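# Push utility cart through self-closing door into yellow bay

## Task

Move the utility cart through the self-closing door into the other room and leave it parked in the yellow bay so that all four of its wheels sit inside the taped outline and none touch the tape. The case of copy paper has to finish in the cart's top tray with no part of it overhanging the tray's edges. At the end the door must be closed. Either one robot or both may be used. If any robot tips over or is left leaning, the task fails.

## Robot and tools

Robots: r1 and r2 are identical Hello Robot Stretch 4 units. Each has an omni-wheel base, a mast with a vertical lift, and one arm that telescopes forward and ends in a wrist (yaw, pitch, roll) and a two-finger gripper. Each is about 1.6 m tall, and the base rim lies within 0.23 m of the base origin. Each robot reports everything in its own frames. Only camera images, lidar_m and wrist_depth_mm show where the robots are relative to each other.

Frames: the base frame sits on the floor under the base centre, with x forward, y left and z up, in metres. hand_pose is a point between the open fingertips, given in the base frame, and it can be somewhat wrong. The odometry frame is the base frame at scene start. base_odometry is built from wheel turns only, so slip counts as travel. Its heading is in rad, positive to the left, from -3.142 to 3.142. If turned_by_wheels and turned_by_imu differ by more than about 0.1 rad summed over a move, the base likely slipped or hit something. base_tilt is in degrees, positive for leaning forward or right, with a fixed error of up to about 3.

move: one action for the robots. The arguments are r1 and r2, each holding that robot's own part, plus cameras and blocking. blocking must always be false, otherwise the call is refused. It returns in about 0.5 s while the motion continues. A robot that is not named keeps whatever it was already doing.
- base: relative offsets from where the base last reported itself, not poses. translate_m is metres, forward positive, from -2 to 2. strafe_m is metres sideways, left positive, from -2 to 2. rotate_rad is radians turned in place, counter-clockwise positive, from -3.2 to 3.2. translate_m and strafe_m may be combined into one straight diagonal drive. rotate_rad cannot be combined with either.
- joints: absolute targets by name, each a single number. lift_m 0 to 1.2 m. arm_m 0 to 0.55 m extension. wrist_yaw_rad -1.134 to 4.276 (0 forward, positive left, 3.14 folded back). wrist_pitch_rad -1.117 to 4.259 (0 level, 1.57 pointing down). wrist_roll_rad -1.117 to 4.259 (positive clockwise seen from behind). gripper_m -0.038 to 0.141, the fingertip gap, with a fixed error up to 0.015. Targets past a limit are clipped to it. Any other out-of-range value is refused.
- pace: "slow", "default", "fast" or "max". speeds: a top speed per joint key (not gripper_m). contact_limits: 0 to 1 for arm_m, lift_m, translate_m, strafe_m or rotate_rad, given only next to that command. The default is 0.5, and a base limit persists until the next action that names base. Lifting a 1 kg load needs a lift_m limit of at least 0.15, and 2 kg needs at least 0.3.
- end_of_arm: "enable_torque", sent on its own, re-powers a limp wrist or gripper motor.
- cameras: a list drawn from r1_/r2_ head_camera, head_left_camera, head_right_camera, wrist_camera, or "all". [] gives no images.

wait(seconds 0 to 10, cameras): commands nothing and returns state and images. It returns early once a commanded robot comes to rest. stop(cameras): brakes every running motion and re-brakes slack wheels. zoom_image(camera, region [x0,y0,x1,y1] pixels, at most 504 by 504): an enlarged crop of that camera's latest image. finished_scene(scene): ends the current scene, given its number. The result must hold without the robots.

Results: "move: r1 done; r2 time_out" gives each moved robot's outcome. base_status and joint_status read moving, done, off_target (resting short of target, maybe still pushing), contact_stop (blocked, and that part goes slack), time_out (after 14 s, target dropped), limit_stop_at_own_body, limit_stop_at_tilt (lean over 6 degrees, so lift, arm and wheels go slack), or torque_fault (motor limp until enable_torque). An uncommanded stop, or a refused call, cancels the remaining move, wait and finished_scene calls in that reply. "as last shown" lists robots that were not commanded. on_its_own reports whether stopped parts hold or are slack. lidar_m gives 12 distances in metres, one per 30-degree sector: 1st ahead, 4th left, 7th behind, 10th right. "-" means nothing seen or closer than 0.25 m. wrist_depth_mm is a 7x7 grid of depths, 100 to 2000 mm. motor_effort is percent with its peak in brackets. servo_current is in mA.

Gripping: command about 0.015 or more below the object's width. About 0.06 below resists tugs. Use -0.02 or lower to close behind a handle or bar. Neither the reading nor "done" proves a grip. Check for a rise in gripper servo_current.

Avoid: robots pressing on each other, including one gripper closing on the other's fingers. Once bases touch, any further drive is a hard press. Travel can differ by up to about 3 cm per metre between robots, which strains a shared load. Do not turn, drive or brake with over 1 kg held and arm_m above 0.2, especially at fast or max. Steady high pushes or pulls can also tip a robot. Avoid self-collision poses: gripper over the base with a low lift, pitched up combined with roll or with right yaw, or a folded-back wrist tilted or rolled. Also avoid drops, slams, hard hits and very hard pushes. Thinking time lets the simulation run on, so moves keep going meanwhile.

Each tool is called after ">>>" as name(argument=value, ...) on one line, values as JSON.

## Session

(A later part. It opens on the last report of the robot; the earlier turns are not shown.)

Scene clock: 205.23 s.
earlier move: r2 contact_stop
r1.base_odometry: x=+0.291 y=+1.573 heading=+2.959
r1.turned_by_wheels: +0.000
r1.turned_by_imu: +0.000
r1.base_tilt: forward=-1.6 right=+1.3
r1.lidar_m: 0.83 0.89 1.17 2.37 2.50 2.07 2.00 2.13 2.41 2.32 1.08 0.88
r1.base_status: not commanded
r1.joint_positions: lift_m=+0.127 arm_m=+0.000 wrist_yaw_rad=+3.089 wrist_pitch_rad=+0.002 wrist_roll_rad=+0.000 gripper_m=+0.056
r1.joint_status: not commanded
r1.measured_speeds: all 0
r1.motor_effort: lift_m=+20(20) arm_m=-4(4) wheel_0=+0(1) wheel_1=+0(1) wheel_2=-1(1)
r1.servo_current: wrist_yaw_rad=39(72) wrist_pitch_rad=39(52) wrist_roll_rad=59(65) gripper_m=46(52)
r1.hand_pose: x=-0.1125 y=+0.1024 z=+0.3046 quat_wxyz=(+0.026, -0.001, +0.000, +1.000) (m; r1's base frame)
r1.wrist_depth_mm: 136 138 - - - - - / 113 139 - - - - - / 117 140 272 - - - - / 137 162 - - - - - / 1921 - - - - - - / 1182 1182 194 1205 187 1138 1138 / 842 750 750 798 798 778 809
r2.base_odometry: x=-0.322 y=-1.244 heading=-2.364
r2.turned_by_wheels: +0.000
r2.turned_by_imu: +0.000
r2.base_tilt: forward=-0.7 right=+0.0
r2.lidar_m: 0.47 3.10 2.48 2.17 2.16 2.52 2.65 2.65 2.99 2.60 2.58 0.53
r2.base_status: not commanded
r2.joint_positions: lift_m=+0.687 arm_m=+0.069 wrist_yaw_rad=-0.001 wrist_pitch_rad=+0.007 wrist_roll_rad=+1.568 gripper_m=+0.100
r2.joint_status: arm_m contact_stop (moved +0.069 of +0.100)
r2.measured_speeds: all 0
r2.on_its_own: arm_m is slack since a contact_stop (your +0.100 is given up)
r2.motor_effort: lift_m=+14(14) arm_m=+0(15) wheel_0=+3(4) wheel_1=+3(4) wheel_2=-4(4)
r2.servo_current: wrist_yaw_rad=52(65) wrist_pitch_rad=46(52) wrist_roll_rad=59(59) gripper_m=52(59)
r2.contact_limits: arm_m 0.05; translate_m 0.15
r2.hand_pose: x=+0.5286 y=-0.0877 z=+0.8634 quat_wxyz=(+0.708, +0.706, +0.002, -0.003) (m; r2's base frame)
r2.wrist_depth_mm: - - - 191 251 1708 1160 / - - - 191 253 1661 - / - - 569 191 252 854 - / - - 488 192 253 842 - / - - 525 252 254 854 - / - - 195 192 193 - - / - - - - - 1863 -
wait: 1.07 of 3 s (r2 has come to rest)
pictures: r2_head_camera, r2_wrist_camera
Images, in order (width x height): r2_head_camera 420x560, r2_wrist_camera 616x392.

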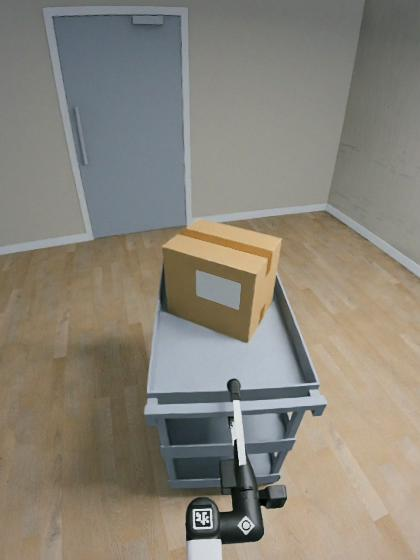

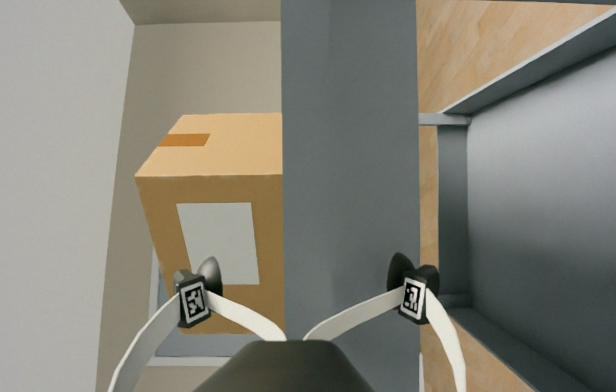

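>>> move(r2={"joints":{"arm_m":0.06},"pace":"slow"}, blocking=false, cameras=[])

>>> wait(seconds=0.6, cameras=[])

>>> move(r2={"joints":{"gripper_m":-0.015}}, blocking=false, cameras=[])

>>> wait(seconds=3, cameras=["r2_head_camera","r2_wrist_camera"])

>>> zoom_image(camera="r2_head_camera", region=[190, 370, 290, 470])

Scene clock: 216.07 s.
move: r2 moving
r1: as last shown
r1.lidar_m: 0.85 0.90 1.18 2.36 2.49 2.08 1.99 2.13 2.43 2.35 1.09 0.89
r1.motor_effort: lift_m=+20(20) arm_m=-4(4) wheel_0=+0(1) wheel_1=+0(0) wheel_2=+0(1)
r1.servo_current: wrist_yaw_rad=46(59) wrist_pitch_rad=46(52) wrist_roll_rad=59(59) gripper_m=46(46)
r1.wrist_depth_mm: 136 138 - - - - - / 113 139 - - - - - / 117 140 272 - - - - / 137 162 - - - - - / - - - - - - - / 1160 1229 194 1205 187 1138 1138 / 842 750 750 788 809 768 820
r2.base_odometry: x=-0.322 y=-1.244 heading=-2.364
r2.turned_by_wheels: +0.000
r2.turned_by_imu: +0.000
r2.base_tilt: forward=-0.6 right=+0.1
r2.lidar_m: 0.46 3.13 2.51 2.16 2.15 2.54 2.64 2.63 3.02 2.59 2.60 0.50
r2.base_status: not commanded
r2.joint_positions: lift_m=+0.687 arm_m=+0.061 wrist_yaw_rad=-0.001 wrist_pitch_rad=+0.007 wrist_roll_rad=+1.568 gripper_m=+0.100
r2.joint_status: arm_m moving
r2.measured_speeds: translate_m=+0.000 strafe_m=+0.000 rotate_rad=+0.000 lift_m=+0.000 arm_m=-0.013 wrist_yaw_rad=+0.000 wrist_pitch_rad=+0.000 wrist_roll_rad=+0.000
r2.motor_effort: lift_m=+14(14) arm_m=-9(11) wheel_0=+3(4) wheel_1=+4(4) wheel_2=-4(4)
r2.servo_current: wrist_yaw_rad=52(65) wrist_pitch_rad=52(52) wrist_roll_rad=46(52) gripper_m=52(52)
r2.contact_limits: translate_m 0.15
r2.hand_pose: x=+0.5200 y=-0.0877 z=+0.8634 quat_wxyz=(+0.708, +0.706, +0.002, -0.003) (m; r2's base frame)
r2.wrist_depth_mm: - - - 199 257 1661 1160 / - - - 199 258 1661 - / - - 574 199 258 866 - / - - 496 258 259 866 - / - - 535 262 259 866 - / - - 195 200 194 - - / - - - - 260 1863 -
pictures: none
No camera images: "cameras" was empty.

Scene clock: 216.47 s.
earlier move: r2 done
r1.base_odometry: x=+0.291 y=+1.573 heading=+2.959
r1.turned_by_wheels: +0.000
r1.turned_by_imu: +0.000
r1.base_tilt: forward=-1.6 right=+1.3
r1.lidar_m: 0.85 0.90 1.14 2.36 2.51 2.06 1.99 2.14 2.43 2.36 1.09 0.89
r1.base_status: not commanded
r1.joint_positions: lift_m=+0.127 arm_m=+0.000 wrist_yaw_rad=+3.089 wrist_pitch_rad=+0.002 wrist_roll_rad=+0.000 gripper_m=+0.056
r1.joint_status: not commanded
r1.measured_speeds: all 0
r1.motor_effort: lift_m=+20(20) arm_m=-4(4) wheel_0=+0(1) wheel_1=+0(0) wheel_2=-1(1)
r1.servo_current: wrist_yaw_rad=46(59) wrist_pitch_rad=39(52) wrist_roll_rad=52(65) gripper_m=46(46)
r1.hand_pose: x=-0.1125 y=+0.1024 z=+0.3046 quat_wxyz=(+0.026, -0.001, +0.000, +1.000) (m; r1's base frame)
r1.wrist_depth_mm: 136 138 - - - - - / 113 139 - - - - - / 117 139 273 - - - - / 137 162 - - - - - / 1983 - - - - - - / 1182 1205 193 1205 188 1182 1118 / 842 750 759 788 788 768 809
r2.base_odometry: x=-0.322 y=-1.244 heading=-2.364
r2.turned_by_wheels: +0.000
r2.turned_by_imu: +0.000
r2.base_tilt: forward=-0.7 right=+0.1
r2.lidar_m: 0.49 3.08 2.52 2.15 2.16 2.52 2.62 2.65 2.99 2.59 2.60 0.50
r2.base_status: not commanded
r2.joint_positions: lift_m=+0.687 arm_m=+0.060 wrist_yaw_rad=-0.001 wrist_pitch_rad=+0.007 wrist_roll_rad=+1.568 gripper_m=+0.100
r2.joint_status: all done
r2.measured_speeds: all 0
r2.motor_effort: lift_m=+14(14) arm_m=-7(11) wheel_0=+4(4) wheel_1=+3(4) wheel_2=-4(4)
r2.servo_current: wrist_yaw_rad=39(65) wrist_pitch_rad=52(59) wrist_roll_rad=46(52) gripper_m=52(52)
r2.contact_limits: translate_m 0.15
r2.hand_pose: x=+0.5194 y=-0.0877 z=+0.8634 quat_wxyz=(+0.708, +0.706, +0.002, -0.003) (m; r2's base frame)
r2.wrist_depth_mm: - - - 199 259 1661 1138 / - - - 199 259 1708 - / - - 574 259 259 854 - / - - 496 259 260 866 - / - - 535 263 260 866 - / - - 194 201 193 - - / - - - - 263 1808 -
wait: 0.40 of 0.6 s (r2 has come to rest)
pictures: none
No camera images: "cameras" was empty.

Scene clock: 216.97 s.
move: r2 moving
r1: as last shown
r1.lidar_m: 0.86 0.90 1.16 2.36 2.50 2.06 1.98 2.15 2.41 2.33 1.07 0.88
r1.motor_effort: lift_m=+20(20) arm_m=-4(4) wheel_0=+0(0) wheel_1=+0(0) wheel_2=+0(1)
r1.servo_current: wrist_yaw_rad=52(65) wrist_pitch_rad=39(46) wrist_roll_rad=46(59) gripper_m=39(46)
r1.wrist_depth_mm: 137 138 - - - - - / 113 139 - - - - - / 117 140 272 - - - - / 137 162 - - - - - / 1921 - - - - - - / 1205 1182 193 1182 187 1160 1138 / 842 759 750 798 788 778 809
r2.base_odometry: x=-0.322 y=-1.244 heading=-2.364
r2.turned_by_wheels: +0.000
r2.turned_by_imu: +0.000
r2.base_tilt: forward=-0.6 right=+0.1
r2.lidar_m: 0.47 3.11 2.51 2.17 2.16 2.53 2.64 2.64 3.01 2.57 2.60 0.51
r2.base_status: not commanded
r2.joint_positions: lift_m=+0.687 arm_m=+0.060 wrist_yaw_rad=-0.001 wrist_pitch_rad=+0.007 wrist_roll_rad=+1.568 gripper_m=+0.083
r2.joint_status: gripper_m moving
r2.measured_speeds: all 0
r2.motor_effort: lift_m=+14(14) arm_m=-7(7) wheel_0=+4(4) wheel_1=+3(4) wheel_2=-4(4)
r2.servo_current: wrist_yaw_rad=52(59) wrist_pitch_rad=59(59) wrist_roll_rad=52(52) gripper_m=117(117)
r2.contact_limits: translate_m 0.15
r2.hand_pose: x=+0.5194 y=-0.0877 z=+0.8634 quat_wxyz=(+0.708, +0.706, +0.002, -0.003) (m; r2's base frame)
r2.wrist_depth_mm: - - - 199 258 1661 1160 / - - - 200 258 1661 - / - - 580 259 259 854 - / - - 496 260 260 866 - / - - 530 260 262 866 - / - - 196 201 191 - - / - - - - 262 1863 -
pictures: none
No camera images: "cameras" was empty.

Scene clock: 218.37 s.
earlier move: r2 done
r1.base_odometry: x=+0.291 y=+1.573 heading=+2.959
r1.turned_by_wheels: +0.000
r1.turned_by_imu: +0.000
r1.base_tilt: forward=-1.6 right=+1.3
r1.lidar_m: 0.85 0.90 1.16 2.36 2.48 2.06 2.00 2.15 2.43 2.35 1.09 0.88
r1.base_status: not commanded
r1.joint_positions: lift_m=+0.127 arm_m=+0.000 wrist_yaw_rad=+3.089 wrist_pitch_rad=+0.002 wrist_roll_rad=+0.000 gripper_m=+0.056
r1.joint_status: not commanded
r1.measured_speeds: all 0
r1.motor_effort: lift_m=+20(20) arm_m=-4(4) wheel_0=+0(1) wheel_1=+0(0) wheel_2=+0(1)
r1.servo_current: wrist_yaw_rad=59(65) wrist_pitch_rad=46(46) wrist_roll_rad=65(65) gripper_m=39(52)
r1.hand_pose: x=-0.1125 y=+0.1024 z=+0.3046 quat_wxyz=(+0.026, -0.001, +0.000, +1.000) (m; r1's base frame)
r1.wrist_depth_mm: 136 139 - - - - - / 113 139 - - - - - / 117 139 272 - - - - / 137 162 - - - - - / 1983 - - - - - - / 1205 1182 194 1182 188 1160 1138 / 842 750 759 798 788 778 809
r2.base_odometry: x=-0.322 y=-1.244 heading=-2.364
r2.turned_by_wheels: +0.000
r2.turned_by_imu: +0.000
r2.base_tilt: forward=-0.7 right=+0.1
r2.lidar_m: 0.47 0.51 2.54 2.17 2.17 2.51 2.62 2.65 3.01 2.59 2.57 0.52
r2.base_status: not commanded
r2.joint_positions: lift_m=+0.687 arm_m=+0.060 wrist_yaw_rad=+0.001 wrist_pitch_rad=+0.007 wrist_roll_rad=+1.568 gripper_m=-0.013
r2.joint_status: all done
r2.measured_speeds: all 0
r2.motor_effort: lift_m=+15(15) arm_m=-7(7) wheel_0=+3(4) wheel_1=+3(4) wheel_2=-4(4)
r2.servo_current: wrist_yaw_rad=52(65) wrist_pitch_rad=46(59) wrist_roll_rad=59(65) gripper_m=130(228)
r2.contact_limits: translate_m 0.15
r2.hand_pose: x=+0.5195 y=-0.0873 z=+0.8634 quat_wxyz=(+0.708, +0.706, +0.003, -0.002) (m; r2's base frame)
r2.wrist_depth_mm: - - - 189 248 1661 1160 / - - - 190 250 1537 - / - - 549 191 251 854 - / - - 488 192 252 854 - / - - 544 193 254 854 - / - - 187 197 180 - - / - - - - - 1708 -
wait: 1.40 of 3 s (r2 has come to rest)
pictures: r2_head_camera, r2_wrist_camera
Images, in order (width x height): r2_head_camera 420x560, r2_wrist_camera 616x392.

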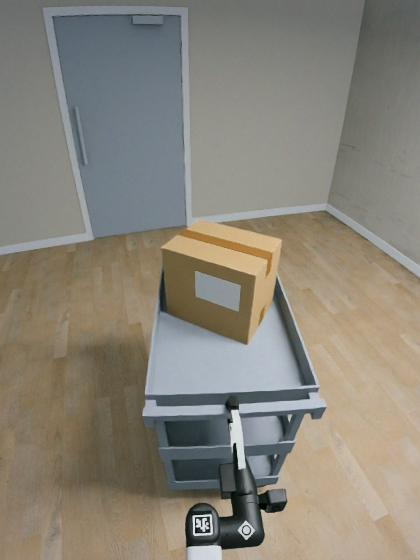

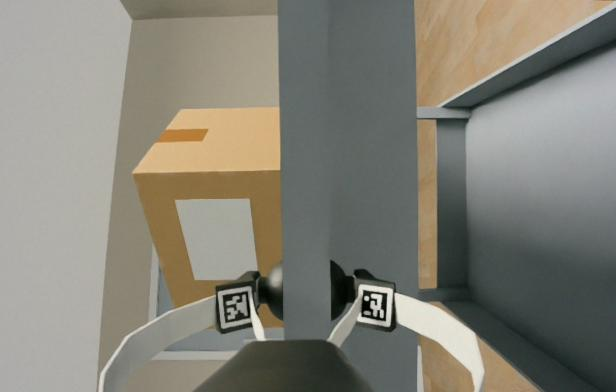

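Scaled by 5.040 from the camera's 420x560 image, which has a finer 1200x1600 frame.

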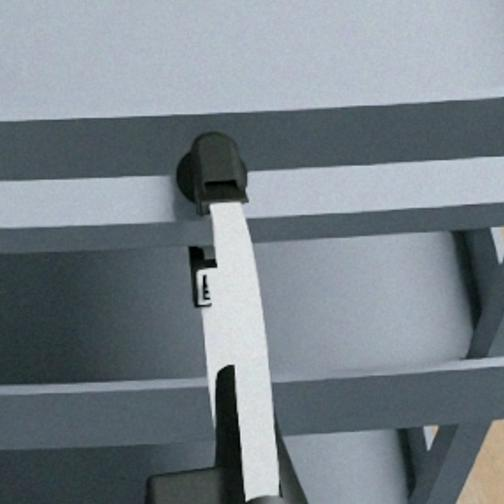

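>>> move(r2={"base":{"translate_m":-0.3},"pace":"slow"}, blocking=false, cameras=[])

>>> wait(seconds=4.5, cameras=["r2_head_camera","r2_wrist_camera"])

Scene clock: 231.40 s.
move: r2 moving
r1: as last shown
r1.base_tilt: forward=-1.6 right=+1.2
r1.lidar_m: 0.85 0.89 1.19 2.33 2.50 2.05 1.98 2.11 2.42 2.35 1.10 0.88
r1.motor_effort: lift_m=+20(20) arm_m=-4(4) wheel_0=+0(0) wheel_1=+0(0) wheel_2=+0(1)
r1.servo_current: wrist_yaw_rad=65(65) wrist_pitch_rad=46(46) wrist_roll_rad=46(65) gripper_m=46(46)
r1.wrist_depth_mm: 136 138 - - - - - / 113 139 - - - - - / 117 140 272 - - - - / 137 162 - - - - - / 1983 - - - - - - / 1205 1205 193 1205 187 1160 1138 / 842 750 750 788 778 788 820
r2.base_odometry: x=-0.314 y=-1.236 heading=-2.364
r2.turned_by_wheels: +0.000
r2.turned_by_imu: +0.001
r2.base_tilt: forward=-0.7 right=+0.0
r2.lidar_m: 0.47 0.53 2.49 2.15 2.15 2.51 2.63 2.63 2.99 2.61 2.59 0.50
r2.base_status: translate_m moving
r2.joint_positions: lift_m=+0.687 arm_m=+0.060 wrist_yaw_rad=+0.002 wrist_pitch_rad=+0.007 wrist_roll_rad=+1.568 gripper_m=-0.013
r2.joint_status: not commanded
r2.measured_speeds: translate_m=-0.049 strafe_m=+0.000 rotate_rad=-0.002 lift_m=+0.000 arm_m=+0.000 wrist_yaw_rad=+0.001 wrist_pitch_rad=+0.000 wrist_roll_rad=+0.000
r2.motor_effort: lift_m=+15(15) arm_m=-7(8) wheel_0=-5(9) wheel_1=-7(7) wheel_2=+14(14)
r2.servo_current: wrist_yaw_rad=39(59) wrist_pitch_rad=46(52) wrist_roll_rad=52(59) gripper_m=130(137)
r2.hand_pose: x=+0.5196 y=-0.0870 z=+0.8633 quat_wxyz=(+0.708, +0.706, +0.003, -0.002) (m; r2's base frame)
r2.wrist_depth_mm: - - - 189 249 1661 1182 / - - - 190 251 1661 - / - - 544 191 250 842 - / - - 492 193 253 854 - / - - 544 193 254 878 - / - - 187 197 180 - - / - - - - - 1618 -
pictures: none
No camera images: "cameras" was empty.

Scene clock: 235.20 s.
earlier move: r2 done
r1.base_odometry: x=+0.291 y=+1.573 heading=+2.959
r1.turned_by_wheels: +0.000
r1.turned_by_imu: +0.000
r1.base_tilt: forward=-1.6 right=+1.3
r1.lidar_m: 0.84 0.90 1.16 2.36 2.48 2.05 2.00 2.14 2.43 2.35 1.07 0.87
r1.base_status: not commanded
r1.joint_positions: lift_m=+0.127 arm_m=+0.000 wrist_yaw_rad=+3.089 wrist_pitch_rad=+0.002 wrist_roll_rad=+0.000 gripper_m=+0.056
r1.joint_status: not commanded
r1.measured_speeds: all 0
r1.motor_effort: lift_m=+20(20) arm_m=-4(4) wheel_0=+0(1) wheel_1=+0(0) wheel_2=+0(1)
r1.servo_current: wrist_yaw_rad=52(65) wrist_pitch_rad=39(52) wrist_roll_rad=46(65) gripper_m=39(52)
r1.hand_pose: x=-0.1125 y=+0.1024 z=+0.3046 quat_wxyz=(+0.026, -0.001, +0.000, +1.000) (m; r1's base frame)
r1.wrist_depth_mm: 136 138 - - - - - / 113 139 - - - - - / 117 139 273 - - - - / 137 162 - - - - - / 1983 - - - - - - / 1182 1182 193 1182 187 1182 1118 / 842 759 750 798 798 778 820
r2.base_odometry: x=-0.109 y=-1.034 heading=-2.364
r2.turned_by_wheels: +0.000
r2.turned_by_imu: +0.002
r2.base_tilt: forward=-0.7 right=+0.1
r2.lidar_m: 0.46 0.52 2.42 2.09 2.02 2.46 2.34 2.36 2.73 2.66 2.67 0.50
r2.base_status: done
r2.joint_positions: lift_m=+0.687 arm_m=+0.060 wrist_yaw_rad=+0.003 wrist_pitch_rad=+0.007 wrist_roll_rad=+1.568 gripper_m=-0.013
r2.joint_status: not commanded
r2.measured_speeds: all 0
r2.motor_effort: lift_m=+15(15) arm_m=-7(8) wheel_0=-1(9) wheel_1=-4(8) wheel_2=+7(15)
r2.servo_current: wrist_yaw_rad=39(65) wrist_pitch_rad=46(59) wrist_roll_rad=46(65) gripper_m=117(137)
r2.hand_pose: x=+0.5197 y=-0.0866 z=+0.8633 quat_wxyz=(+0.708, +0.706, +0.004, -0.002) (m; r2's base frame)
r2.wrist_depth_mm: - - - 192 252 1661 1160 / - - - 192 253 1661 - / - - 574 193 252 866 - / - - 484 193 255 854 - / - - 530 193 253 866 - / - - 187 193 178 - - / - - - - - 1708 -
wait: 3.80 of 4.5 s (r2 has come to rest)
pictures: r2_head_camera, r2_wrist_camera
Images, in order (width x height): r2_head_camera 420x560, r2_wrist_camera 616x392.

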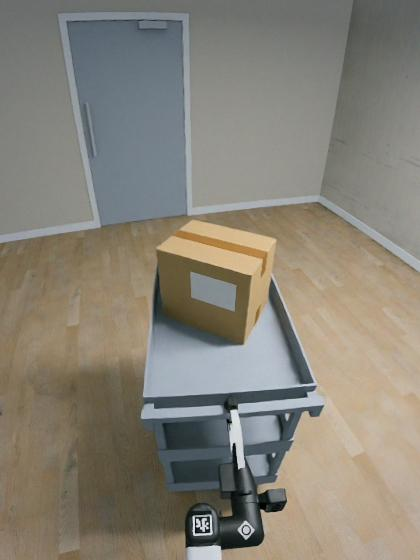

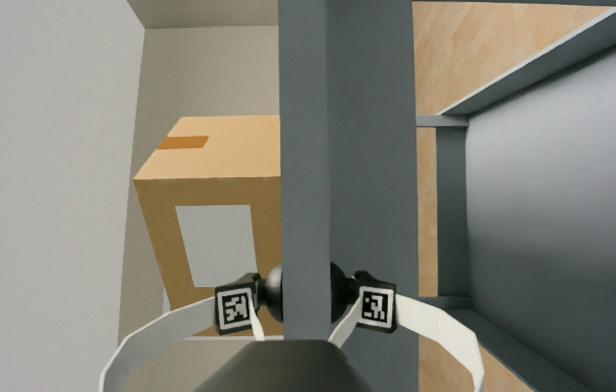

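>>> move(r2={"base":{"translate_m":-0.8},"pace":"slow"}, blocking=false, cameras=[])

>>> wait(seconds=9.5, cameras=[])

>>> move(r2={"base":{"rotate_rad":0.22},"pace":"slow"}, blocking=false, cameras=[])

>>> wait(seconds=2, cameras=["r2_head_camera","r2_head_left_camera","r2_wrist_camera"])

Scene clock: 243.70 s.
move: r2 moving
r1: as last shown
r1.base_tilt: forward=-1.6 right=+1.2
r1.lidar_m: 0.85 0.92 1.18 2.35 2.51 2.06 2.01 2.13 2.41 2.36 1.07 0.88
r1.motor_effort: lift_m=+20(20) arm_m=-4(4) wheel_0=+0(0) wheel_1=+0(0) wheel_2=+0(1)
r1.servo_current: wrist_yaw_rad=59(59) wrist_pitch_rad=46(46) wrist_roll_rad=39(65) gripper_m=39(46)
r1.wrist_depth_mm: 136 138 - - - - - / 113 139 - - - - - / 117 140 271 - - - - / 137 162 - - - - - / 1921 - - - - - - / 1182 1182 195 1205 188 1182 1138 / 842 741 750 788 798 778 831
r2.base_odometry: x=-0.100 y=-1.026 heading=-2.364
r2.turned_by_wheels: +0.000
r2.turned_by_imu: +0.001
r2.base_tilt: forward=-0.7 right=+0.1
r2.lidar_m: 0.45 0.47 2.41 2.08 2.08 2.44 2.34 2.34 2.71 2.67 2.68 0.49
r2.base_status: translate_m moving
r2.joint_positions: lift_m=+0.687 arm_m=+0.060 wrist_yaw_rad=+0.003 wrist_pitch_rad=+0.007 wrist_roll_rad=+1.568 gripper_m=-0.013
r2.joint_status: not commanded
r2.measured_speeds: translate_m=-0.048 strafe_m=-0.001 rotate_rad=+0.000 lift_m=+0.000 arm_m=+0.000 wrist_yaw_rad=+0.000 wrist_pitch_rad=+0.000 wrist_roll_rad=+0.000
r2.motor_effort: lift_m=+15(15) arm_m=-7(7) wheel_0=-4(7) wheel_1=-5(8) wheel_2=+14(14)
r2.servo_current: wrist_yaw_rad=39(59) wrist_pitch_rad=46(59) wrist_roll_rad=52(59) gripper_m=117(130)
r2.hand_pose: x=+0.5197 y=-0.0866 z=+0.8633 quat_wxyz=(+0.708, +0.706, +0.004, -0.002) (m; r2's base frame)
r2.wrist_depth_mm: - - - 193 253 1661 1160 / - - - 193 252 1661 - / - - 569 193 253 854 - / - - 484 193 253 878 - / - - 535 193 254 854 - / - - 187 196 179 - - / - - - - - 1708 -
pictures: none
No camera images: "cameras" was empty.

Scene clock: 252.47 s.
earlier move: r2 done
r1.base_odometry: x=+0.291 y=+1.573 heading=+2.959
r1.turned_by_wheels: +0.000
r1.turned_by_imu: -0.001
r1.base_tilt: forward=-1.6 right=+1.3
r1.lidar_m: 0.84 0.89 1.17 2.33 2.50 2.08 2.00 2.12 2.41 2.33 1.10 0.89
r1.base_status: not commanded
r1.joint_positions: lift_m=+0.127 arm_m=+0.000 wrist_yaw_rad=+3.089 wrist_pitch_rad=+0.002 wrist_roll_rad=+0.000 gripper_m=+0.056
r1.joint_status: not commanded
r1.measured_speeds: all 0
r1.motor_effort: lift_m=+20(20) arm_m=-4(4) wheel_0=+0(1) wheel_1=+0(1) wheel_2=+0(1)
r1.servo_current: wrist_yaw_rad=52(72) wrist_pitch_rad=39(52) wrist_roll_rad=52(65) gripper_m=46(52)
r1.hand_pose: x=-0.1125 y=+0.1024 z=+0.3046 quat_wxyz=(+0.026, -0.001, +0.000, +1.000) (m; r1's base frame)
r1.wrist_depth_mm: 136 139 - - - - - / 113 139 - - - - - / 117 140 272 - - - - / 137 162 - - - - - / 1921 - - - - - - / 1182 1205 193 1182 187 1182 1138 / 831 741 759 798 788 778 809
r2.base_odometry: x=+0.461 y=-0.473 heading=-2.364
r2.turned_by_wheels: +0.000
r2.turned_by_imu: +0.004
r2.base_tilt: forward=-0.7 right=+0.0
r2.lidar_m: 0.47 0.49 2.20 1.85 1.85 1.85 1.60 1.56 1.86 2.84 2.86 0.52
r2.base_status: done
r2.joint_positions: lift_m=+0.687 arm_m=+0.060 wrist_yaw_rad=+0.003 wrist_pitch_rad=+0.007 wrist_roll_rad=+1.568 gripper_m=-0.013
r2.joint_status: not commanded
r2.measured_speeds: all 0
r2.motor_effort: lift_m=+15(15) arm_m=-7(7) wheel_0=+0(7) wheel_1=-3(8) wheel_2=+7(14)
r2.servo_current: wrist_yaw_rad=52(65) wrist_pitch_rad=46(59) wrist_roll_rad=46(59) gripper_m=117(130)
r2.hand_pose: x=+0.5197 y=-0.0866 z=+0.8633 quat_wxyz=(+0.708, +0.706, +0.004, -0.002) (m; r2's base frame)
r2.wrist_depth_mm: - - - 207 270 1537 1160 / - - - 204 265 1708 530 / - - - 202 262 820 - / - - 492 198 259 866 - / - - 512 196 255 842 - / - - 187 194 179 - - / - - 603 - - 1756 -
wait: 8.77 of 9.5 s (r2 has come to rest)
pictures: none
No camera images: "cameras" was empty.

Scene clock: 252.97 s.
move: r2 moving
r1: as last shown
r1.turned_by_imu: +0.000
r1.base_tilt: forward=-1.6 right=+1.2
r1.lidar_m: 0.84 0.90 1.15 2.35 2.48 2.06 1.99 2.13 2.44 2.36 1.09 0.87
r1.motor_effort: lift_m=+20(20) arm_m=-4(4) wheel_0=+0(0) wheel_1=+0(0) wheel_2=-1(1)
r1.servo_current: wrist_yaw_rad=52(59) wrist_pitch_rad=39(46) wrist_roll_rad=59(65) gripper_m=46(46)
r1.wrist_depth_mm: 136 138 - - - - - / 113 139 - - - - - / 117 140 272 - - - - / 137 162 - - - - - / 1983 - - - - - - / 1160 1182 193 1182 187 1138 1138 / 842 741 750 809 788 768 809
r2.base_odometry: x=+0.461 y=-0.473 heading=-2.241
r2.turned_by_wheels: +0.123
r2.turned_by_imu: +0.119
r2.base_tilt: forward=-0.7 right=+0.1
r2.lidar_m: 0.46 3.14 2.05 1.86 1.92 1.70 1.59 1.60 2.03 2.85 2.89 0.48
r2.base_status: rotate_rad moving
r2.joint_positions: lift_m=+0.687 arm_m=+0.060 wrist_yaw_rad=-0.008 wrist_pitch_rad=+0.007 wrist_roll_rad=+1.568 gripper_m=-0.014
r2.joint_status: not commanded
r2.measured_speeds: translate_m=+0.001 strafe_m=+0.000 rotate_rad=+0.467 lift_m=+0.000 arm_m=+0.000 wrist_yaw_rad=+0.000 wrist_pitch_rad=+0.000 wrist_roll_rad=+0.000
r2.motor_effort: lift_m=+15(15) arm_m=-6(7) wheel_0=-11(16) wheel_1=-9(10) wheel_2=-12(15)
r2.servo_current: wrist_yaw_rad=59(59) wrist_pitch_rad=39(52) wrist_roll_rad=52(52) gripper_m=111(117)
r2.hand_pose: x=+0.5187 y=-0.0896 z=+0.8633 quat_wxyz=(+0.708, +0.706, +0.000, -0.005) (m; r2's base frame)
r2.wrist_depth_mm: - - - 187 246 1708 1160 / - - - 187 247 1661 - / - - 539 187 247 854 - / - - 488 187 248 854 - / - - 535 187 248 854 - / - - 187 189 180 - - / - - - - - 1537 -
pictures: none
No camera images: "cameras" was empty.

Scene clock: 253.70 s.
earlier move: r2 done
r1.base_odometry: x=+0.291 y=+1.573 heading=+2.959
r1.turned_by_wheels: +0.000
r1.turned_by_imu: +0.000
r1.base_tilt: forward=-1.6 right=+1.2
r1.lidar_m: 0.83 0.90 1.17 2.36 2.52 2.05 1.99 2.14 2.40 2.36 1.07 0.89
r1.base_status: not commanded
r1.joint_positions: lift_m=+0.127 arm_m=+0.000 wrist_yaw_rad=+3.089 wrist_pitch_rad=+0.002 wrist_roll_rad=+0.000 gripper_m=+0.056
r1.joint_status: not commanded
r1.measured_speeds: all 0
r1.motor_effort: lift_m=+20(20) arm_m=-4(4) wheel_0=+0(1) wheel_1=+0(0) wheel_2=-1(1)
r1.servo_current: wrist_yaw_rad=52(65) wrist_pitch_rad=39(46) wrist_roll_rad=52(65) gripper_m=46(46)
r1.hand_pose: x=-0.1125 y=+0.1024 z=+0.3046 quat_wxyz=(+0.026, -0.001, +0.000, +1.000) (m; r1's base frame)
r1.wrist_depth_mm: 136 138 - - - - - / 113 139 - - - - - / 117 139 272 - - - - / 137 162 - - - - - / 1983 - - - - - - / 1182 1182 193 1205 187 1160 1138 / 842 750 750 809 788 788 820
r2.base_odometry: x=+0.461 y=-0.473 heading=-2.145
r2.turned_by_wheels: +0.096
r2.turned_by_imu: +0.094
r2.base_tilt: forward=-0.7 right=+0.1
r2.lidar_m: 0.49 2.77 1.94 1.85 1.97 1.67 1.58 1.60 2.16 2.86 2.97 0.46
r2.base_status: done
r2.joint_positions: lift_m=+0.687 arm_m=+0.060 wrist_yaw_rad=+0.000 wrist_pitch_rad=+0.007 wrist_roll_rad=+1.568 gripper_m=-0.014
r2.joint_status: not commanded
r2.measured_speeds: all 0
r2.motor_effort: lift_m=+15(15) arm_m=-6(7) wheel_0=-2(16) wheel_1=-4(10) wheel_2=-5(15)
r2.servo_current: wrist_yaw_rad=46(65) wrist_pitch_rad=52(52) wrist_roll_rad=59(59) gripper_m=98(117)
r2.hand_pose: x=+0.5194 y=-0.0876 z=+0.8633 quat_wxyz=(+0.708, +0.706, +0.002, -0.003) (m; r2's base frame)
r2.wrist_depth_mm: - - 564 137 193 - - / - 496 459 143 202 759 - / - 459 445 151 209 - - / - - 525 158 219 - - / - - 621 165 229 - - / - - 189 172 178 1576 - / - - - - - 1756 466
wait: 0.73 of 2 s (r2 has come to rest)
pictures: r2_head_camera, r2_head_left_camera, r2_wrist_camera
Images, in order (width x height): r2_head_camera 420x560, r2_head_left_camera 420x672, r2_wrist_camera 616x392.

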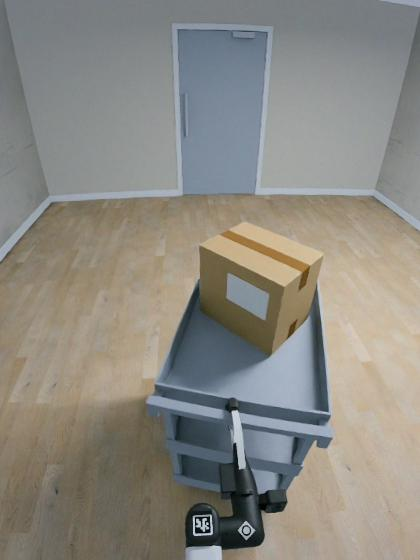

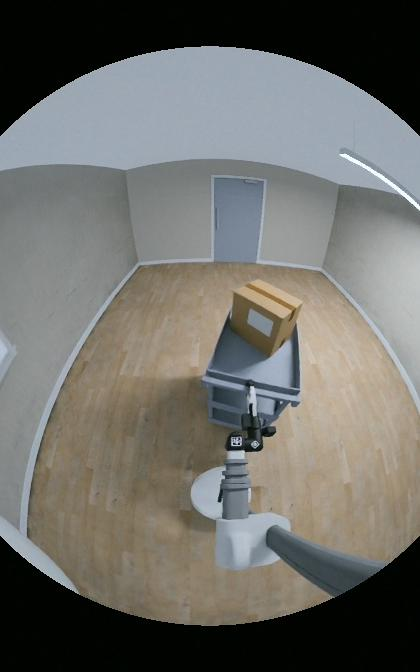

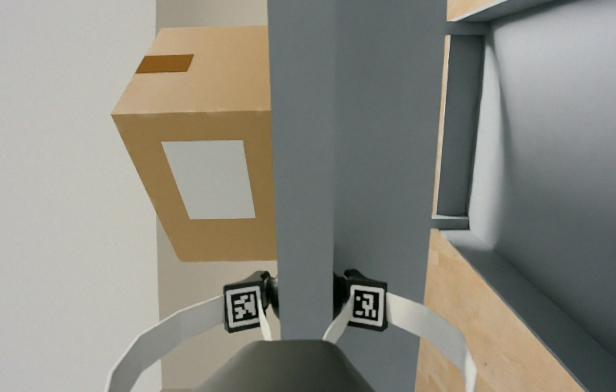

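>>> move(r1={"base":{"strafe_m":-0.11}}, blocking=false, cameras=[])

>>> wait(seconds=2, cameras=[])

>>> move(r1={"base":{"translate_m":0.8},"pace":"slow"}, blocking=false, cameras=[])

>>> wait(seconds=10, cameras=["r1_head_camera","r1_head_left_camera","r1_head_right_camera","r2_head_camera"])

Scene clock: 274.00 s.
move: r1 moving
r1.base_odometry: x=+0.298 y=+1.609 heading=+2.959
r1.turned_by_wheels: +0.000
r1.turned_by_imu: +0.000
r1.base_tilt: forward=-1.6 right=+1.3
r1.lidar_m: 0.85 0.88 1.16 2.40 2.53 2.06 2.00 2.12 2.39 2.32 1.07 0.88
r1.base_status: strafe_m moving
r1.joint_positions: lift_m=+0.127 arm_m=+0.000 wrist_yaw_rad=+3.089 wrist_pitch_rad=+0.002 wrist_roll_rad=+0.000 gripper_m=+0.056
r1.joint_status: not commanded
r1.measured_speeds: translate_m=+0.001 strafe_m=-0.142 rotate_rad=-0.004 lift_m=+0.000 arm_m=+0.000 wrist_yaw_rad=+0.000 wrist_pitch_rad=+0.000 wrist_roll_rad=+0.000
r1.motor_effort: lift_m=+20(20) arm_m=-4(4) wheel_0=+10(11) wheel_1=-9(10) wheel_2=-1(1)
r1.servo_current: wrist_yaw_rad=59(65) wrist_pitch_rad=33(46) wrist_roll_rad=46(59) gripper_m=46(52)
r1.hand_pose: x=-0.1125 y=+0.1024 z=+0.3046 quat_wxyz=(+0.026, -0.001, +0.000, +1.000) (m; r1's base frame)
r1.wrist_depth_mm: 136 139 - - - - - / 113 139 - - - - - / 117 139 270 - - - - / 137 163 - - - - - / 1983 - - - - - - / 1205 1182 193 1205 187 1160 1118 / 842 750 759 809 798 778 809
r2: as last shown
r2.turned_by_wheels: +0.000
r2.turned_by_imu: +0.000
r2.base_tilt: forward=-0.7 right=+0.0
r2.lidar_m: 0.46 2.80 1.95 1.84 1.98 1.66 1.58 1.62 2.21 2.84 2.95 0.46
r2.motor_effort: lift_m=+15(15) arm_m=-6(6) wheel_0=-1(2) wheel_1=-4(5) wheel_2=-5(6)
r2.servo_current: wrist_yaw_rad=59(59) wrist_pitch_rad=46(52) wrist_roll_rad=52(52) gripper_m=98(104)
r2.wrist_depth_mm: - - 569 138 193 - - / - 496 459 143 202 768 - / - 455 442 151 210 - - / - - 521 157 220 - - / - - 627 165 229 - - / - - 189 171 178 1576 - / - - - - - 1708 466
pictures: none
No camera images: "cameras" was empty.

Scene clock: 275.03 s.
earlier move: r1 done
r1.base_odometry: x=+0.311 y=+1.682 heading=+2.959
r1.turned_by_wheels: +0.000
r1.turned_by_imu: +0.000
r1.base_tilt: forward=-1.5 right=+1.3
r1.lidar_m: 0.85 0.89 1.14 2.48 2.59 2.05 2.00 2.10 2.32 2.23 1.07 0.85
r1.base_status: done
r1.joint_positions: lift_m=+0.127 arm_m=+0.000 wrist_yaw_rad=+3.089 wrist_pitch_rad=+0.002 wrist_roll_rad=+0.000 gripper_m=+0.056
r1.joint_status: not commanded
r1.measured_speeds: all 0
r1.motor_effort: lift_m=+20(20) arm_m=-4(4) wheel_0=+0(11) wheel_1=-1(10) wheel_2=+0(1)
r1.servo_current: wrist_yaw_rad=46(65) wrist_pitch_rad=46(52) wrist_roll_rad=59(59) gripper_m=46(52)
r1.hand_pose: x=-0.1125 y=+0.1024 z=+0.3046 quat_wxyz=(+0.026, -0.001, +0.000, +1.000) (m; r1's base frame)
r1.wrist_depth_mm: 137 138 - - - - - / 113 139 - - - - - / 117 139 272 - - - - / 137 162 - - - - - / 1983 - - - - - - / 1160 1205 193 1182 187 1160 1160 / 842 759 759 788 788 778 809
r2.base_odometry: x=+0.461 y=-0.473 heading=-2.145
r2.turned_by_wheels: +0.000
r2.turned_by_imu: +0.000
r2.base_tilt: forward=-0.7 right=+0.1
r2.lidar_m: 0.49 2.78 1.95 1.84 1.97 1.66 1.56 1.65 2.19 2.87 2.93 0.44
r2.base_status: not commanded
r2.joint_positions: lift_m=+0.687 arm_m=+0.060 wrist_yaw_rad=+0.000 wrist_pitch_rad=+0.007 wrist_roll_rad=+1.568 gripper_m=-0.014
r2.joint_status: not commanded
r2.measured_speeds: all 0
r2.motor_effort: lift_m=+15(15) arm_m=-6(6) wheel_0=-2(2) wheel_1=-4(5) wheel_2=-5(6)
r2.servo_current: wrist_yaw_rad=39(59) wrist_pitch_rad=52(59) wrist_roll_rad=46(59) gripper_m=98(104)
r2.hand_pose: x=+0.5194 y=-0.0876 z=+0.8633 quat_wxyz=(+0.708, +0.706, +0.002, -0.003) (m; r2's base frame)
r2.wrist_depth_mm: - - 564 138 193 - - / - 496 455 143 201 759 - / - 455 445 151 210 - - / - - 517 157 219 - - / - - 621 165 229 - - / - - 189 172 178 1576 - / - - - - - 1708 462
wait: 1.03 of 2 s (r1 has come to rest)
pictures: none
No camera images: "cameras" was empty.

Scene clock: 275.53 s.
move: r1 moving
r1.base_odometry: x=+0.299 y=+1.684 heading=+2.959
r1.turned_by_wheels: +0.000
r1.turned_by_imu: +0.000
r1.base_tilt: forward=-1.6 right=+1.3
r1.lidar_m: 0.82 0.88 1.15 2.46 2.60 2.08 2.02 2.17 2.33 2.24 1.02 0.85
r1.base_status: translate_m moving
r1.joint_positions: lift_m=+0.127 arm_m=+0.000 wrist_yaw_rad=+3.089 wrist_pitch_rad=+0.002 wrist_roll_rad=+0.000 gripper_m=+0.056
r1.joint_status: not commanded
r1.measured_speeds: translate_m=+0.048 strafe_m=+0.000 rotate_rad=-0.002 lift_m=+0.000 arm_m=+0.000 wrist_yaw_rad=+0.000 wrist_pitch_rad=+0.000 wrist_roll_rad=+0.000
r1.motor_effort: lift_m=+20(20) arm_m=-4(4) wheel_0=+4(8) wheel_1=+4(6) wheel_2=-4(7)
r1.servo_current: wrist_yaw_rad=46(59) wrist_pitch_rad=39(46) wrist_roll_rad=52(65) gripper_m=39(46)
r1.hand_pose: x=-0.1125 y=+0.1024 z=+0.3046 quat_wxyz=(+0.026, -0.001, +0.000, +1.000) (m; r1's base frame)
r1.wrist_depth_mm: 136 138 - - - - - / 113 139 - - - - - / 117 140 271 - - - - / 137 161 - - - - - / 1983 - - - - - - / 1182 1205 194 1182 187 1160 1098 / 831 759 741 809 798 768 809
r2: as last shown
r2.base_tilt: forward=-0.7 right=+0.0
r2.lidar_m: 0.49 2.79 1.94 1.85 1.95 1.67 1.57 1.65 2.18 2.86 2.95 0.48
r2.motor_effort: lift_m=+15(15) arm_m=-6(6) wheel_0=-1(2) wheel_1=-4(4) wheel_2=-5(6)
r2.servo_current: wrist_yaw_rad=52(65) wrist_pitch_rad=52(52) wrist_roll_rad=52(59) gripper_m=98(98)
r2.wrist_depth_mm: - - 569 138 193 - - / - 500 452 143 202 759 - / - 455 449 151 210 - - / - - 517 157 220 - - / - - 621 165 230 - - / - - 189 171 178 1618 - / - - - - - 1708 466
pictures: none
No camera images: "cameras" was empty.

Scene clock: 284.07 s.
earlier move: r1 contact_stop
r1.base_odometry: x=-0.343 y=+1.803 heading=+2.900
r1.turned_by_wheels: -0.059
r1.turned_by_imu: -0.055
r1.base_tilt: forward=-1.6 right=+1.3
r1.lidar_m: - 0.25 0.30 0.60 2.53 2.80 2.68 2.77 2.37 0.55 0.32 0.25
r1.base_status: translate_m contact_stop (by the wheels' count: +0.665 of +0.800)
r1.joint_positions: lift_m=+0.127 arm_m=+0.000 wrist_yaw_rad=+3.089 wrist_pitch_rad=+0.002 wrist_roll_rad=+0.000 gripper_m=+0.056
r1.joint_status: not commanded
r1.measured_speeds: all 0
r1.on_its_own: the wheels are slack since a contact_stop
r1.motor_effort: lift_m=+20(20) arm_m=-4(4) wheel_0=+0(28) wheel_1=+0(18) wheel_2=+0(21)
r1.servo_current: wrist_yaw_rad=52(78) wrist_pitch_rad=33(52) wrist_roll_rad=46(72) gripper_m=33(52)
r1.hand_pose: x=-0.1125 y=+0.1024 z=+0.3046 quat_wxyz=(+0.026, -0.001, +0.000, +1.000) (m; r1's base frame)
r1.wrist_depth_mm: 136 138 - - - - - / 113 139 - - - - - / 116 140 268 - - - - / 137 160 - - - - - / 1921 - - - - - - / 1205 1182 193 1182 187 1281 1078 / 831 750 759 788 788 778 809
r2.base_odometry: x=+0.461 y=-0.473 heading=-2.145
r2.turned_by_wheels: +0.000
r2.turned_by_imu: +0.001
r2.base_tilt: forward=-0.7 right=+0.1
r2.lidar_m: 0.48 2.78 1.95 1.85 1.92 1.67 1.57 1.63 2.17 2.85 2.95 0.47
r2.base_status: not commanded
r2.joint_positions: lift_m=+0.687 arm_m=+0.060 wrist_yaw_rad=+0.000 wrist_pitch_rad=+0.007 wrist_roll_rad=+1.568 gripper_m=-0.014
r2.joint_status: not commanded
r2.measured_speeds: all 0
r2.motor_effort: lift_m=+15(15) arm_m=-6(6) wheel_0=-2(2) wheel_1=-4(5) wheel_2=-5(6)
r2.servo_current: wrist_yaw_rad=46(65) wrist_pitch_rad=52(59) wrist_roll_rad=52(65) gripper_m=98(104)
r2.hand_pose: x=+0.5194 y=-0.0876 z=+0.8633 quat_wxyz=(+0.708, +0.706, +0.002, -0.003) (m; r2's base frame)
r2.wrist_depth_mm: - - 569 137 193 - - / - 496 455 143 202 768 - / - 459 449 151 209 - - / - - 517 158 220 - - / - - 627 165 229 - - / - - 189 171 178 1618 - / - - - - - 1661 462
wait: 8.53 of 10 s (r1 has come to rest)
pictures: r1_head_camera, r1_head_left_camera, r1_head_right_camera, r2_head_camera
Images, in order (width x height): r1_head_camera 420x560, r1_head_left_camera 420x672, r1_head_right_camera 420x672, r2_head_camera 420x560.

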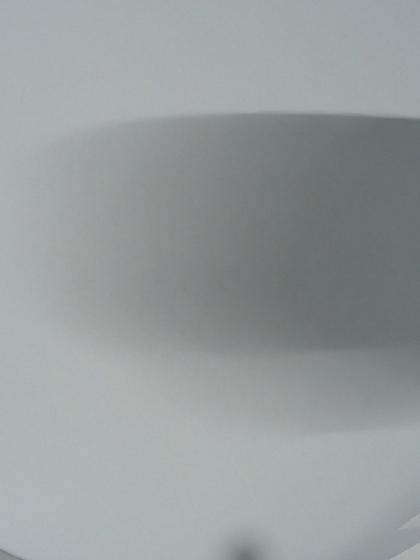

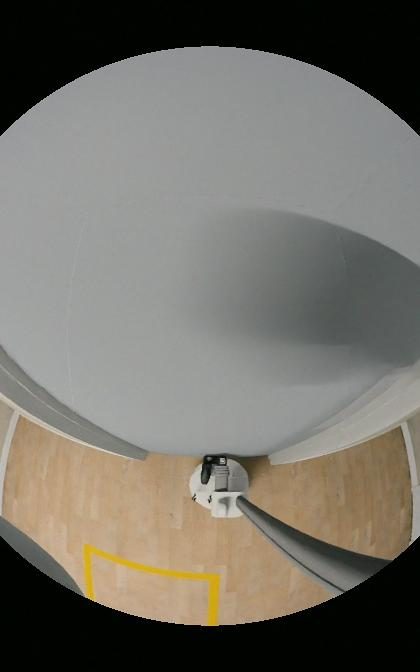

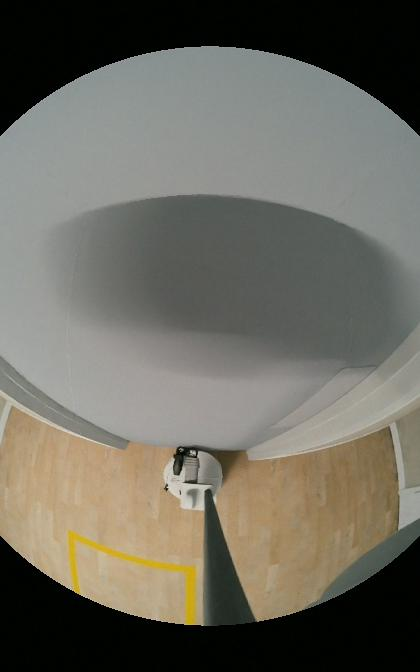

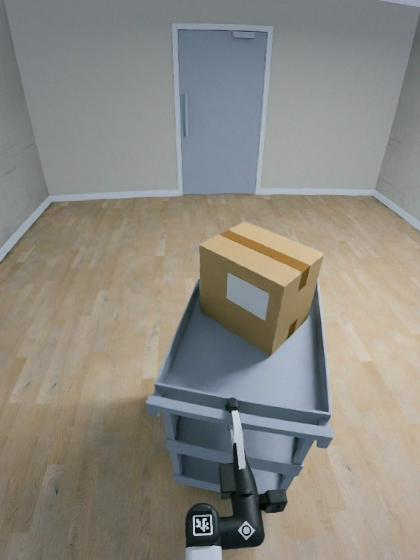

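>>> move(r1={"base":{"translate_m":-0.06}}, blocking=false, cameras=[])

>>> wait(seconds=1, cameras=[])

>>> move(r1={"base":{"rotate_rad":0.06}}, blocking=false, cameras=[])

>>> wait(seconds=1, cameras=[])

>>> move(r1={"base":{"strafe_m":-0.12}}, blocking=false, cameras=[])

>>> wait(seconds=1.5, cameras=["r1_head_right_camera","r1_head_left_camera"])

Scene clock: 295.83 s.
move: r1 moving
r1.base_odometry: x=-0.313 y=+1.796 heading=+2.899
r1.turned_by_wheels: +0.000
r1.turned_by_imu: -0.001
r1.base_tilt: forward=-1.6 right=+1.3
r1.lidar_m: 0.25 0.25 0.31 0.61 2.53 2.75 2.64 2.73 2.39 0.67 0.34 0.25
r1.base_status: translate_m moving
r1.joint_positions: lift_m=+0.127 arm_m=+0.000 wrist_yaw_rad=+3.089 wrist_pitch_rad=+0.002 wrist_roll_rad=+0.000 gripper_m=+0.056
r1.joint_status: not commanded
r1.measured_speeds: translate_m=-0.120 strafe_m=+0.002 rotate_rad=-0.001 lift_m=+0.000 arm_m=+0.000 wrist_yaw_rad=+0.000 wrist_pitch_rad=+0.000 wrist_roll_rad=+0.000
r1.motor_effort: lift_m=+20(20) arm_m=-4(4) wheel_0=-6(9) wheel_1=-6(8) wheel_2=+8(9)
r1.servo_current: wrist_yaw_rad=46(59) wrist_pitch_rad=39(46) wrist_roll_rad=52(52) gripper_m=46(46)
r1.hand_pose: x=-0.1125 y=+0.1024 z=+0.3046 quat_wxyz=(+0.026, -0.001, +0.000, +1.000) (m; r1's base frame)
r1.wrist_depth_mm: 136 138 - - - - - / 113 139 - - - - - / 117 140 272 - - - - / 137 161 - - - - - / 1921 - - - - - - / 1182 1205 194 1182 187 1281 1160 / 842 750 750 798 798 768 820
r2: as last shown
r2.turned_by_imu: +0.000
r2.base_tilt: forward=-0.7 right=+0.0
r2.lidar_m: 0.49 2.79 1.96 1.86 1.95 1.65 1.57 1.64 2.19 2.87 2.94 0.46
r2.motor_effort: lift_m=+15(15) arm_m=-6(6) wheel_0=-2(2) wheel_1=-4(5) wheel_2=-6(6)
r2.servo_current: wrist_yaw_rad=39(52) wrist_pitch_rad=46(52) wrist_roll_rad=52(59) gripper_m=91(98)
r2.wrist_depth_mm: - - 569 138 193 - - / - 496 455 143 201 759 - / - 459 445 151 210 - - / - - 521 158 220 - - / - - 621 165 229 - - / - - 189 172 178 1576 - / - - - - - 1708 466
pictures: none
No camera images: "cameras" was empty.

Scene clock: 296.60 s.
earlier move: r1 done
r1.base_odometry: x=-0.285 y=+1.789 heading=+2.899
r1.turned_by_wheels: +0.000
r1.turned_by_imu: +0.000
r1.base_tilt: forward=-1.5 right=+1.3
r1.lidar_m: 0.25 0.26 0.38 0.69 2.55 2.72 2.60 2.75 2.37 0.79 0.38 0.26
r1.base_status: done
r1.joint_positions: lift_m=+0.127 arm_m=+0.000 wrist_yaw_rad=+3.089 wrist_pitch_rad=+0.002 wrist_roll_rad=+0.000 gripper_m=+0.056
r1.joint_status: not commanded
r1.measured_speeds: all 0
r1.motor_effort: lift_m=+20(20) arm_m=-4(4) wheel_0=-3(9) wheel_1=-2(8) wheel_2=+0(9)
r1.servo_current: wrist_yaw_rad=46(72) wrist_pitch_rad=39(46) wrist_roll_rad=39(65) gripper_m=39(52)
r1.hand_pose: x=-0.1125 y=+0.1024 z=+0.3046 quat_wxyz=(+0.026, -0.001, +0.000, +1.000) (m; r1's base frame)
r1.wrist_depth_mm: 136 138 - - - - - / 113 139 - - - - - / 117 140 270 - - - - / 137 163 - - - - - / 1921 - - - - - - / 1182 1182 195 1205 187 1281 1118 / 854 750 750 809 798 778 809
r2.base_odometry: x=+0.461 y=-0.473 heading=-2.145
r2.turned_by_wheels: +0.000
r2.turned_by_imu: +0.000
r2.base_tilt: forward=-0.7 right=+0.1
r2.lidar_m: 0.47 2.79 1.96 1.85 1.94 1.63 1.56 1.64 2.19 2.82 2.94 0.47
r2.base_status: not commanded
r2.joint_positions: lift_m=+0.687 arm_m=+0.060 wrist_yaw_rad=+0.000 wrist_pitch_rad=+0.007 wrist_roll_rad=+1.568 gripper_m=-0.014
r2.joint_status: not commanded
r2.measured_speeds: all 0
r2.motor_effort: lift_m=+15(15) arm_m=-6(6) wheel_0=-2(2) wheel_1=-4(5) wheel_2=-6(6)
r2.servo_current: wrist_yaw_rad=52(52) wrist_pitch_rad=46(59) wrist_roll_rad=52(59) gripper_m=98(104)
r2.hand_pose: x=+0.5194 y=-0.0876 z=+0.8633 quat_wxyz=(+0.708, +0.706, +0.002, -0.003) (m; r2's base frame)
r2.wrist_depth_mm: - - 564 137 193 - - / - 496 455 143 202 768 - / - 455 452 151 210 - - / - - 521 158 219 - - / - - 621 164 230 - - / - - 189 172 178 1576 - / - - - - - 1708 466
wait: 0.77 of 1 s (r1 has come to rest)
pictures: none
No camera images: "cameras" was empty.

Scene clock: 297.10 s.
move: r1 moving
r1.base_odometry: x=-0.285 y=+1.789 heading=+2.959
r1.turned_by_wheels: +0.060
r1.turned_by_imu: +0.060
r1.base_tilt: forward=-1.6 right=+1.3
r1.lidar_m: 0.25 0.26 0.38 0.91 2.58 2.66 2.60 2.77 2.35 0.64 0.35 0.25
r1.base_status: rotate_rad moving
r1.joint_positions: lift_m=+0.127 arm_m=+0.000 wrist_yaw_rad=+3.089 wrist_pitch_rad=+0.002 wrist_roll_rad=+0.000 gripper_m=+0.056
r1.joint_status: not commanded
r1.measured_speeds: all 0
r1.motor_effort: lift_m=+20(20) arm_m=-4(4) wheel_0=-1(9) wheel_1=-4(7) wheel_2=-2(5)
r1.servo_current: wrist_yaw_rad=46(72) wrist_pitch_rad=39(46) wrist_roll_rad=59(65) gripper_m=39(46)
r1.hand_pose: x=-0.1125 y=+0.1024 z=+0.3046 quat_wxyz=(+0.026, -0.001, +0.000, +1.000) (m; r1's base frame)
r1.wrist_depth_mm: 137 138 - - - - - / 113 139 - - - - - / 117 140 268 - - - - / 137 163 - - - - - / 1983 - - - - - - / 1182 1182 194 1205 188 1255 1118 / 842 759 750 788 788 778 820
r2: as last shown
r2.lidar_m: 0.46 2.80 1.97 1.84 1.96 1.65 1.57 1.64 2.17 2.85 2.95 0.45
r2.motor_effort: lift_m=+15(15) arm_m=-6(6) wheel_0=-1(2) wheel_1=-4(4) wheel_2=-6(6)
r2.servo_current: wrist_yaw_rad=39(52) wrist_pitch_rad=52(59) wrist_roll_rad=52(65) gripper_m=91(98)
r2.wrist_depth_mm: - - 564 138 193 - - / - 500 459 143 202 768 - / - 455 449 151 210 - - / - - 521 157 219 - - / - - 621 165 229 - - / - - 189 172 178 1661 - / - - - - - 1708 466
pictures: none
No camera images: "cameras" was empty.

Scene clock: 297.23 s.
earlier move: r1 done
r1.base_odometry: x=-0.285 y=+1.789 heading=+2.959
r1.turned_by_wheels: +0.000
r1.turned_by_imu: +0.000
r1.base_tilt: forward=-1.6 right=+1.2
r1.lidar_m: 0.25 0.26 0.40 0.91 2.58 2.69 2.61 2.74 2.36 0.65 0.37 0.25
r1.base_status: done
r1.joint_positions: lift_m=+0.127 arm_m=+0.000 wrist_yaw_rad=+3.089 wrist_pitch_rad=+0.002 wrist_roll_rad=+0.000 gripper_m=+0.056
r1.joint_status: not commanded
r1.measured_speeds: all 0
r1.motor_effort: lift_m=+20(20) arm_m=-4(4) wheel_0=-1(9) wheel_1=-2(7) wheel_2=-2(5)
r1.servo_current: wrist_yaw_rad=59(72) wrist_pitch_rad=46(46) wrist_roll_rad=46(65) gripper_m=39(46)
r1.hand_pose: x=-0.1125 y=+0.1024 z=+0.3046 quat_wxyz=(+0.026, -0.001, +0.000, +1.000) (m; r1's base frame)
r1.wrist_depth_mm: 136 139 - - - - - / 113 139 - - - - - / 117 139 270 - - - - / 137 163 - - - - - / 1983 - - - - - - / 1182 1182 193 1182 187 1281 1138 / 854 759 750 788 798 778 820
r2.base_odometry: x=+0.461 y=-0.473 heading=-2.145
r2.turned_by_wheels: +0.000
r2.turned_by_imu: +0.000
r2.base_tilt: forward=-0.7 right=+0.1
r2.lidar_m: 0.49 2.80 1.95 1.85 1.97 1.64 1.57 1.62 2.21 2.86 2.96 0.45
r2.base_status: not commanded
r2.joint_positions: lift_m=+0.687 arm_m=+0.060 wrist_yaw_rad=+0.000 wrist_pitch_rad=+0.007 wrist_roll_rad=+1.568 gripper_m=-0.014
r2.joint_status: not commanded
r2.measured_speeds: all 0
r2.motor_effort: lift_m=+15(15) arm_m=-6(6) wheel_0=-1(2) wheel_1=-4(4) wheel_2=-6(6)
r2.servo_current: wrist_yaw_rad=52(52) wrist_pitch_rad=46(59) wrist_roll_rad=52(65) gripper_m=98(98)
r2.hand_pose: x=+0.5194 y=-0.0876 z=+0.8633 quat_wxyz=(+0.708, +0.706, +0.002, -0.003) (m; r2's base frame)
r2.wrist_depth_mm: - - 564 138 193 - - / - 500 459 143 202 768 - / - 459 445 151 211 - - / - - 521 158 219 - - / - - 627 166 229 - - / - - 189 172 178 1618 - / - - - - - 1661 462
wait: 0.13 of 1 s (r1 has come to rest)
pictures: none
No camera images: "cameras" was empty.

Scene clock: 297.73 s.
move: r1 moving
r1.base_odometry: x=-0.278 y=+1.824 heading=+2.959
r1.turned_by_wheels: +0.000
r1.turned_by_imu: +0.000
r1.base_tilt: forward=-1.6 right=+1.3
r1.lidar_m: 0.25 0.26 0.40 0.88 2.62 2.68 2.61 2.78 2.32 0.66 0.36 0.26
r1.base_status: strafe_m moving
r1.joint_positions: lift_m=+0.127 arm_m=+0.000 wrist_yaw_rad=+3.089 wrist_pitch_rad=+0.002 wrist_roll_rad=+0.000 gripper_m=+0.056
r1.joint_status: not commanded
r1.measured_speeds: translate_m=+0.000 strafe_m=-0.140 rotate_rad=-0.002 lift_m=+0.000 arm_m=+0.000 wrist_yaw_rad=+0.000 wrist_pitch_rad=+0.000 wrist_roll_rad=+0.000
r1.motor_effort: lift_m=+20(20) arm_m=-4(4) wheel_0=+10(10) wheel_1=-8(10) wheel_2=+0(3)
r1.servo_current: wrist_yaw_rad=59(65) wrist_pitch_rad=46(46) wrist_roll_rad=78(78) gripper_m=39(46)
r1.hand_pose: x=-0.1125 y=+0.1024 z=+0.3046 quat_wxyz=(+0.026, -0.001, +0.000, +1.000) (m; r1's base frame)
r1.wrist_depth_mm: 136 139 - - - - - / 113 139 - - - - - / 118 139 272 - - - - / 137 162 - - - - - / 1921 - - - - - - / 1160 1182 194 1182 188 1281 1138 / 831 750 750 788 788 759 809
r2: as last shown
r2.lidar_m: 0.49 2.79 1.98 1.83 1.95 1.67 1.57 1.62 2.20 2.84 2.96 0.46
r2.motor_effort: lift_m=+15(15) arm_m=-6(6) wheel_0=-2(2) wheel_1=-4(4) wheel_2=-5(6)
r2.servo_current: wrist_yaw_rad=46(59) wrist_pitch_rad=46(52) wrist_roll_rad=46(52) gripper_m=98(98)
r2.wrist_depth_mm: - - 569 137 193 - - / - 492 455 143 202 768 - / - 459 445 151 210 - - / - - 521 158 220 - - / - - 621 165 230 - - / - - 189 172 178 1618 - / - - - - - 1708 462
pictures: none
No camera images: "cameras" was empty.

Scene clock: 298.83 s.
earlier move: r1 done
r1.base_odometry: x=-0.263 y=+1.907 heading=+2.959
r1.turned_by_wheels: +0.000
r1.turned_by_imu: -0.001
r1.base_tilt: forward=-1.6 right=+1.3
r1.lidar_m: 0.25 0.27 0.36 0.87 2.71 2.70 2.62 2.79 2.22 0.63 0.33 0.25
r1.base_status: done
r1.joint_positions: lift_m=+0.127 arm_m=+0.000 wrist_yaw_rad=+3.089 wrist_pitch_rad=+0.002 wrist_roll_rad=+0.000 gripper_m=+0.056
r1.joint_status: not commanded
r1.measured_speeds: all 0
r1.motor_effort: lift_m=+20(20) arm_m=-4(4) wheel_0=+1(10) wheel_1=-1(10) wheel_2=+0(3)
r1.servo_current: wrist_yaw_rad=33(65) wrist_pitch_rad=39(52) wrist_roll_rad=39(78) gripper_m=46(46)
r1.hand_pose: x=-0.1125 y=+0.1024 z=+0.3046 quat_wxyz=(+0.026, -0.001, +0.000, +1.000) (m; r1's base frame)
r1.wrist_depth_mm: 136 138 - - - - - / 113 139 - - - - - / 117 140 270 - - - - / 137 163 - - - - - / 1983 - - - - - - / 1182 1182 193 1182 187 1281 1229 / 842 732 759 798 798 788 820
r2.base_odometry: x=+0.461 y=-0.473 heading=-2.145
r2.turned_by_wheels: +0.000
r2.turned_by_imu: +0.000
r2.base_tilt: forward=-0.6 right=+0.1
r2.lidar_m: 0.47 2.79 1.98 1.85 1.98 1.67 1.58 1.65 2.18 2.85 2.95 0.46
r2.base_status: not commanded
r2.joint_positions: lift_m=+0.687 arm_m=+0.060 wrist_yaw_rad=+0.000 wrist_pitch_rad=+0.007 wrist_roll_rad=+1.568 gripper_m=-0.014
r2.joint_status: not commanded
r2.measured_speeds: all 0
r2.motor_effort: lift_m=+15(15) arm_m=-6(6) wheel_0=-2(2) wheel_1=-4(4) wheel_2=-6(6)
r2.servo_current: wrist_yaw_rad=46(59) wrist_pitch_rad=46(59) wrist_roll_rad=52(65) gripper_m=98(98)
r2.hand_pose: x=+0.5194 y=-0.0876 z=+0.8633 quat_wxyz=(+0.708, +0.706, +0.002, -0.003) (m; r2's base frame)
r2.wrist_depth_mm: - - 564 138 193 - - / - 500 455 143 202 759 - / - 459 452 150 210 - - / - - 517 158 220 - - / - - 621 164 230 - - / - - 189 172 178 1618 - / - - - - - 1708 466
wait: 1.10 of 1.5 s (r1 has come to rest)
pictures: r1_head_left_camera, r1_head_right_camera
Images, in order (width x height): r1_head_left_camera 420x672, r1_head_right_camera 420x672.

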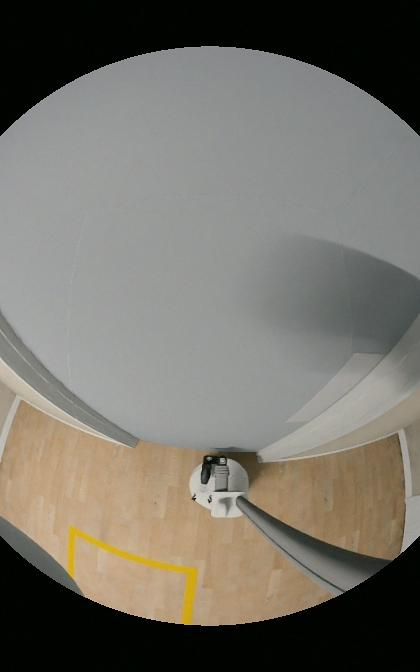

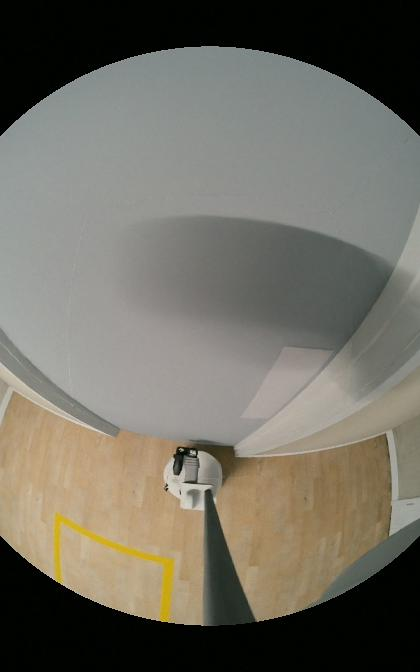

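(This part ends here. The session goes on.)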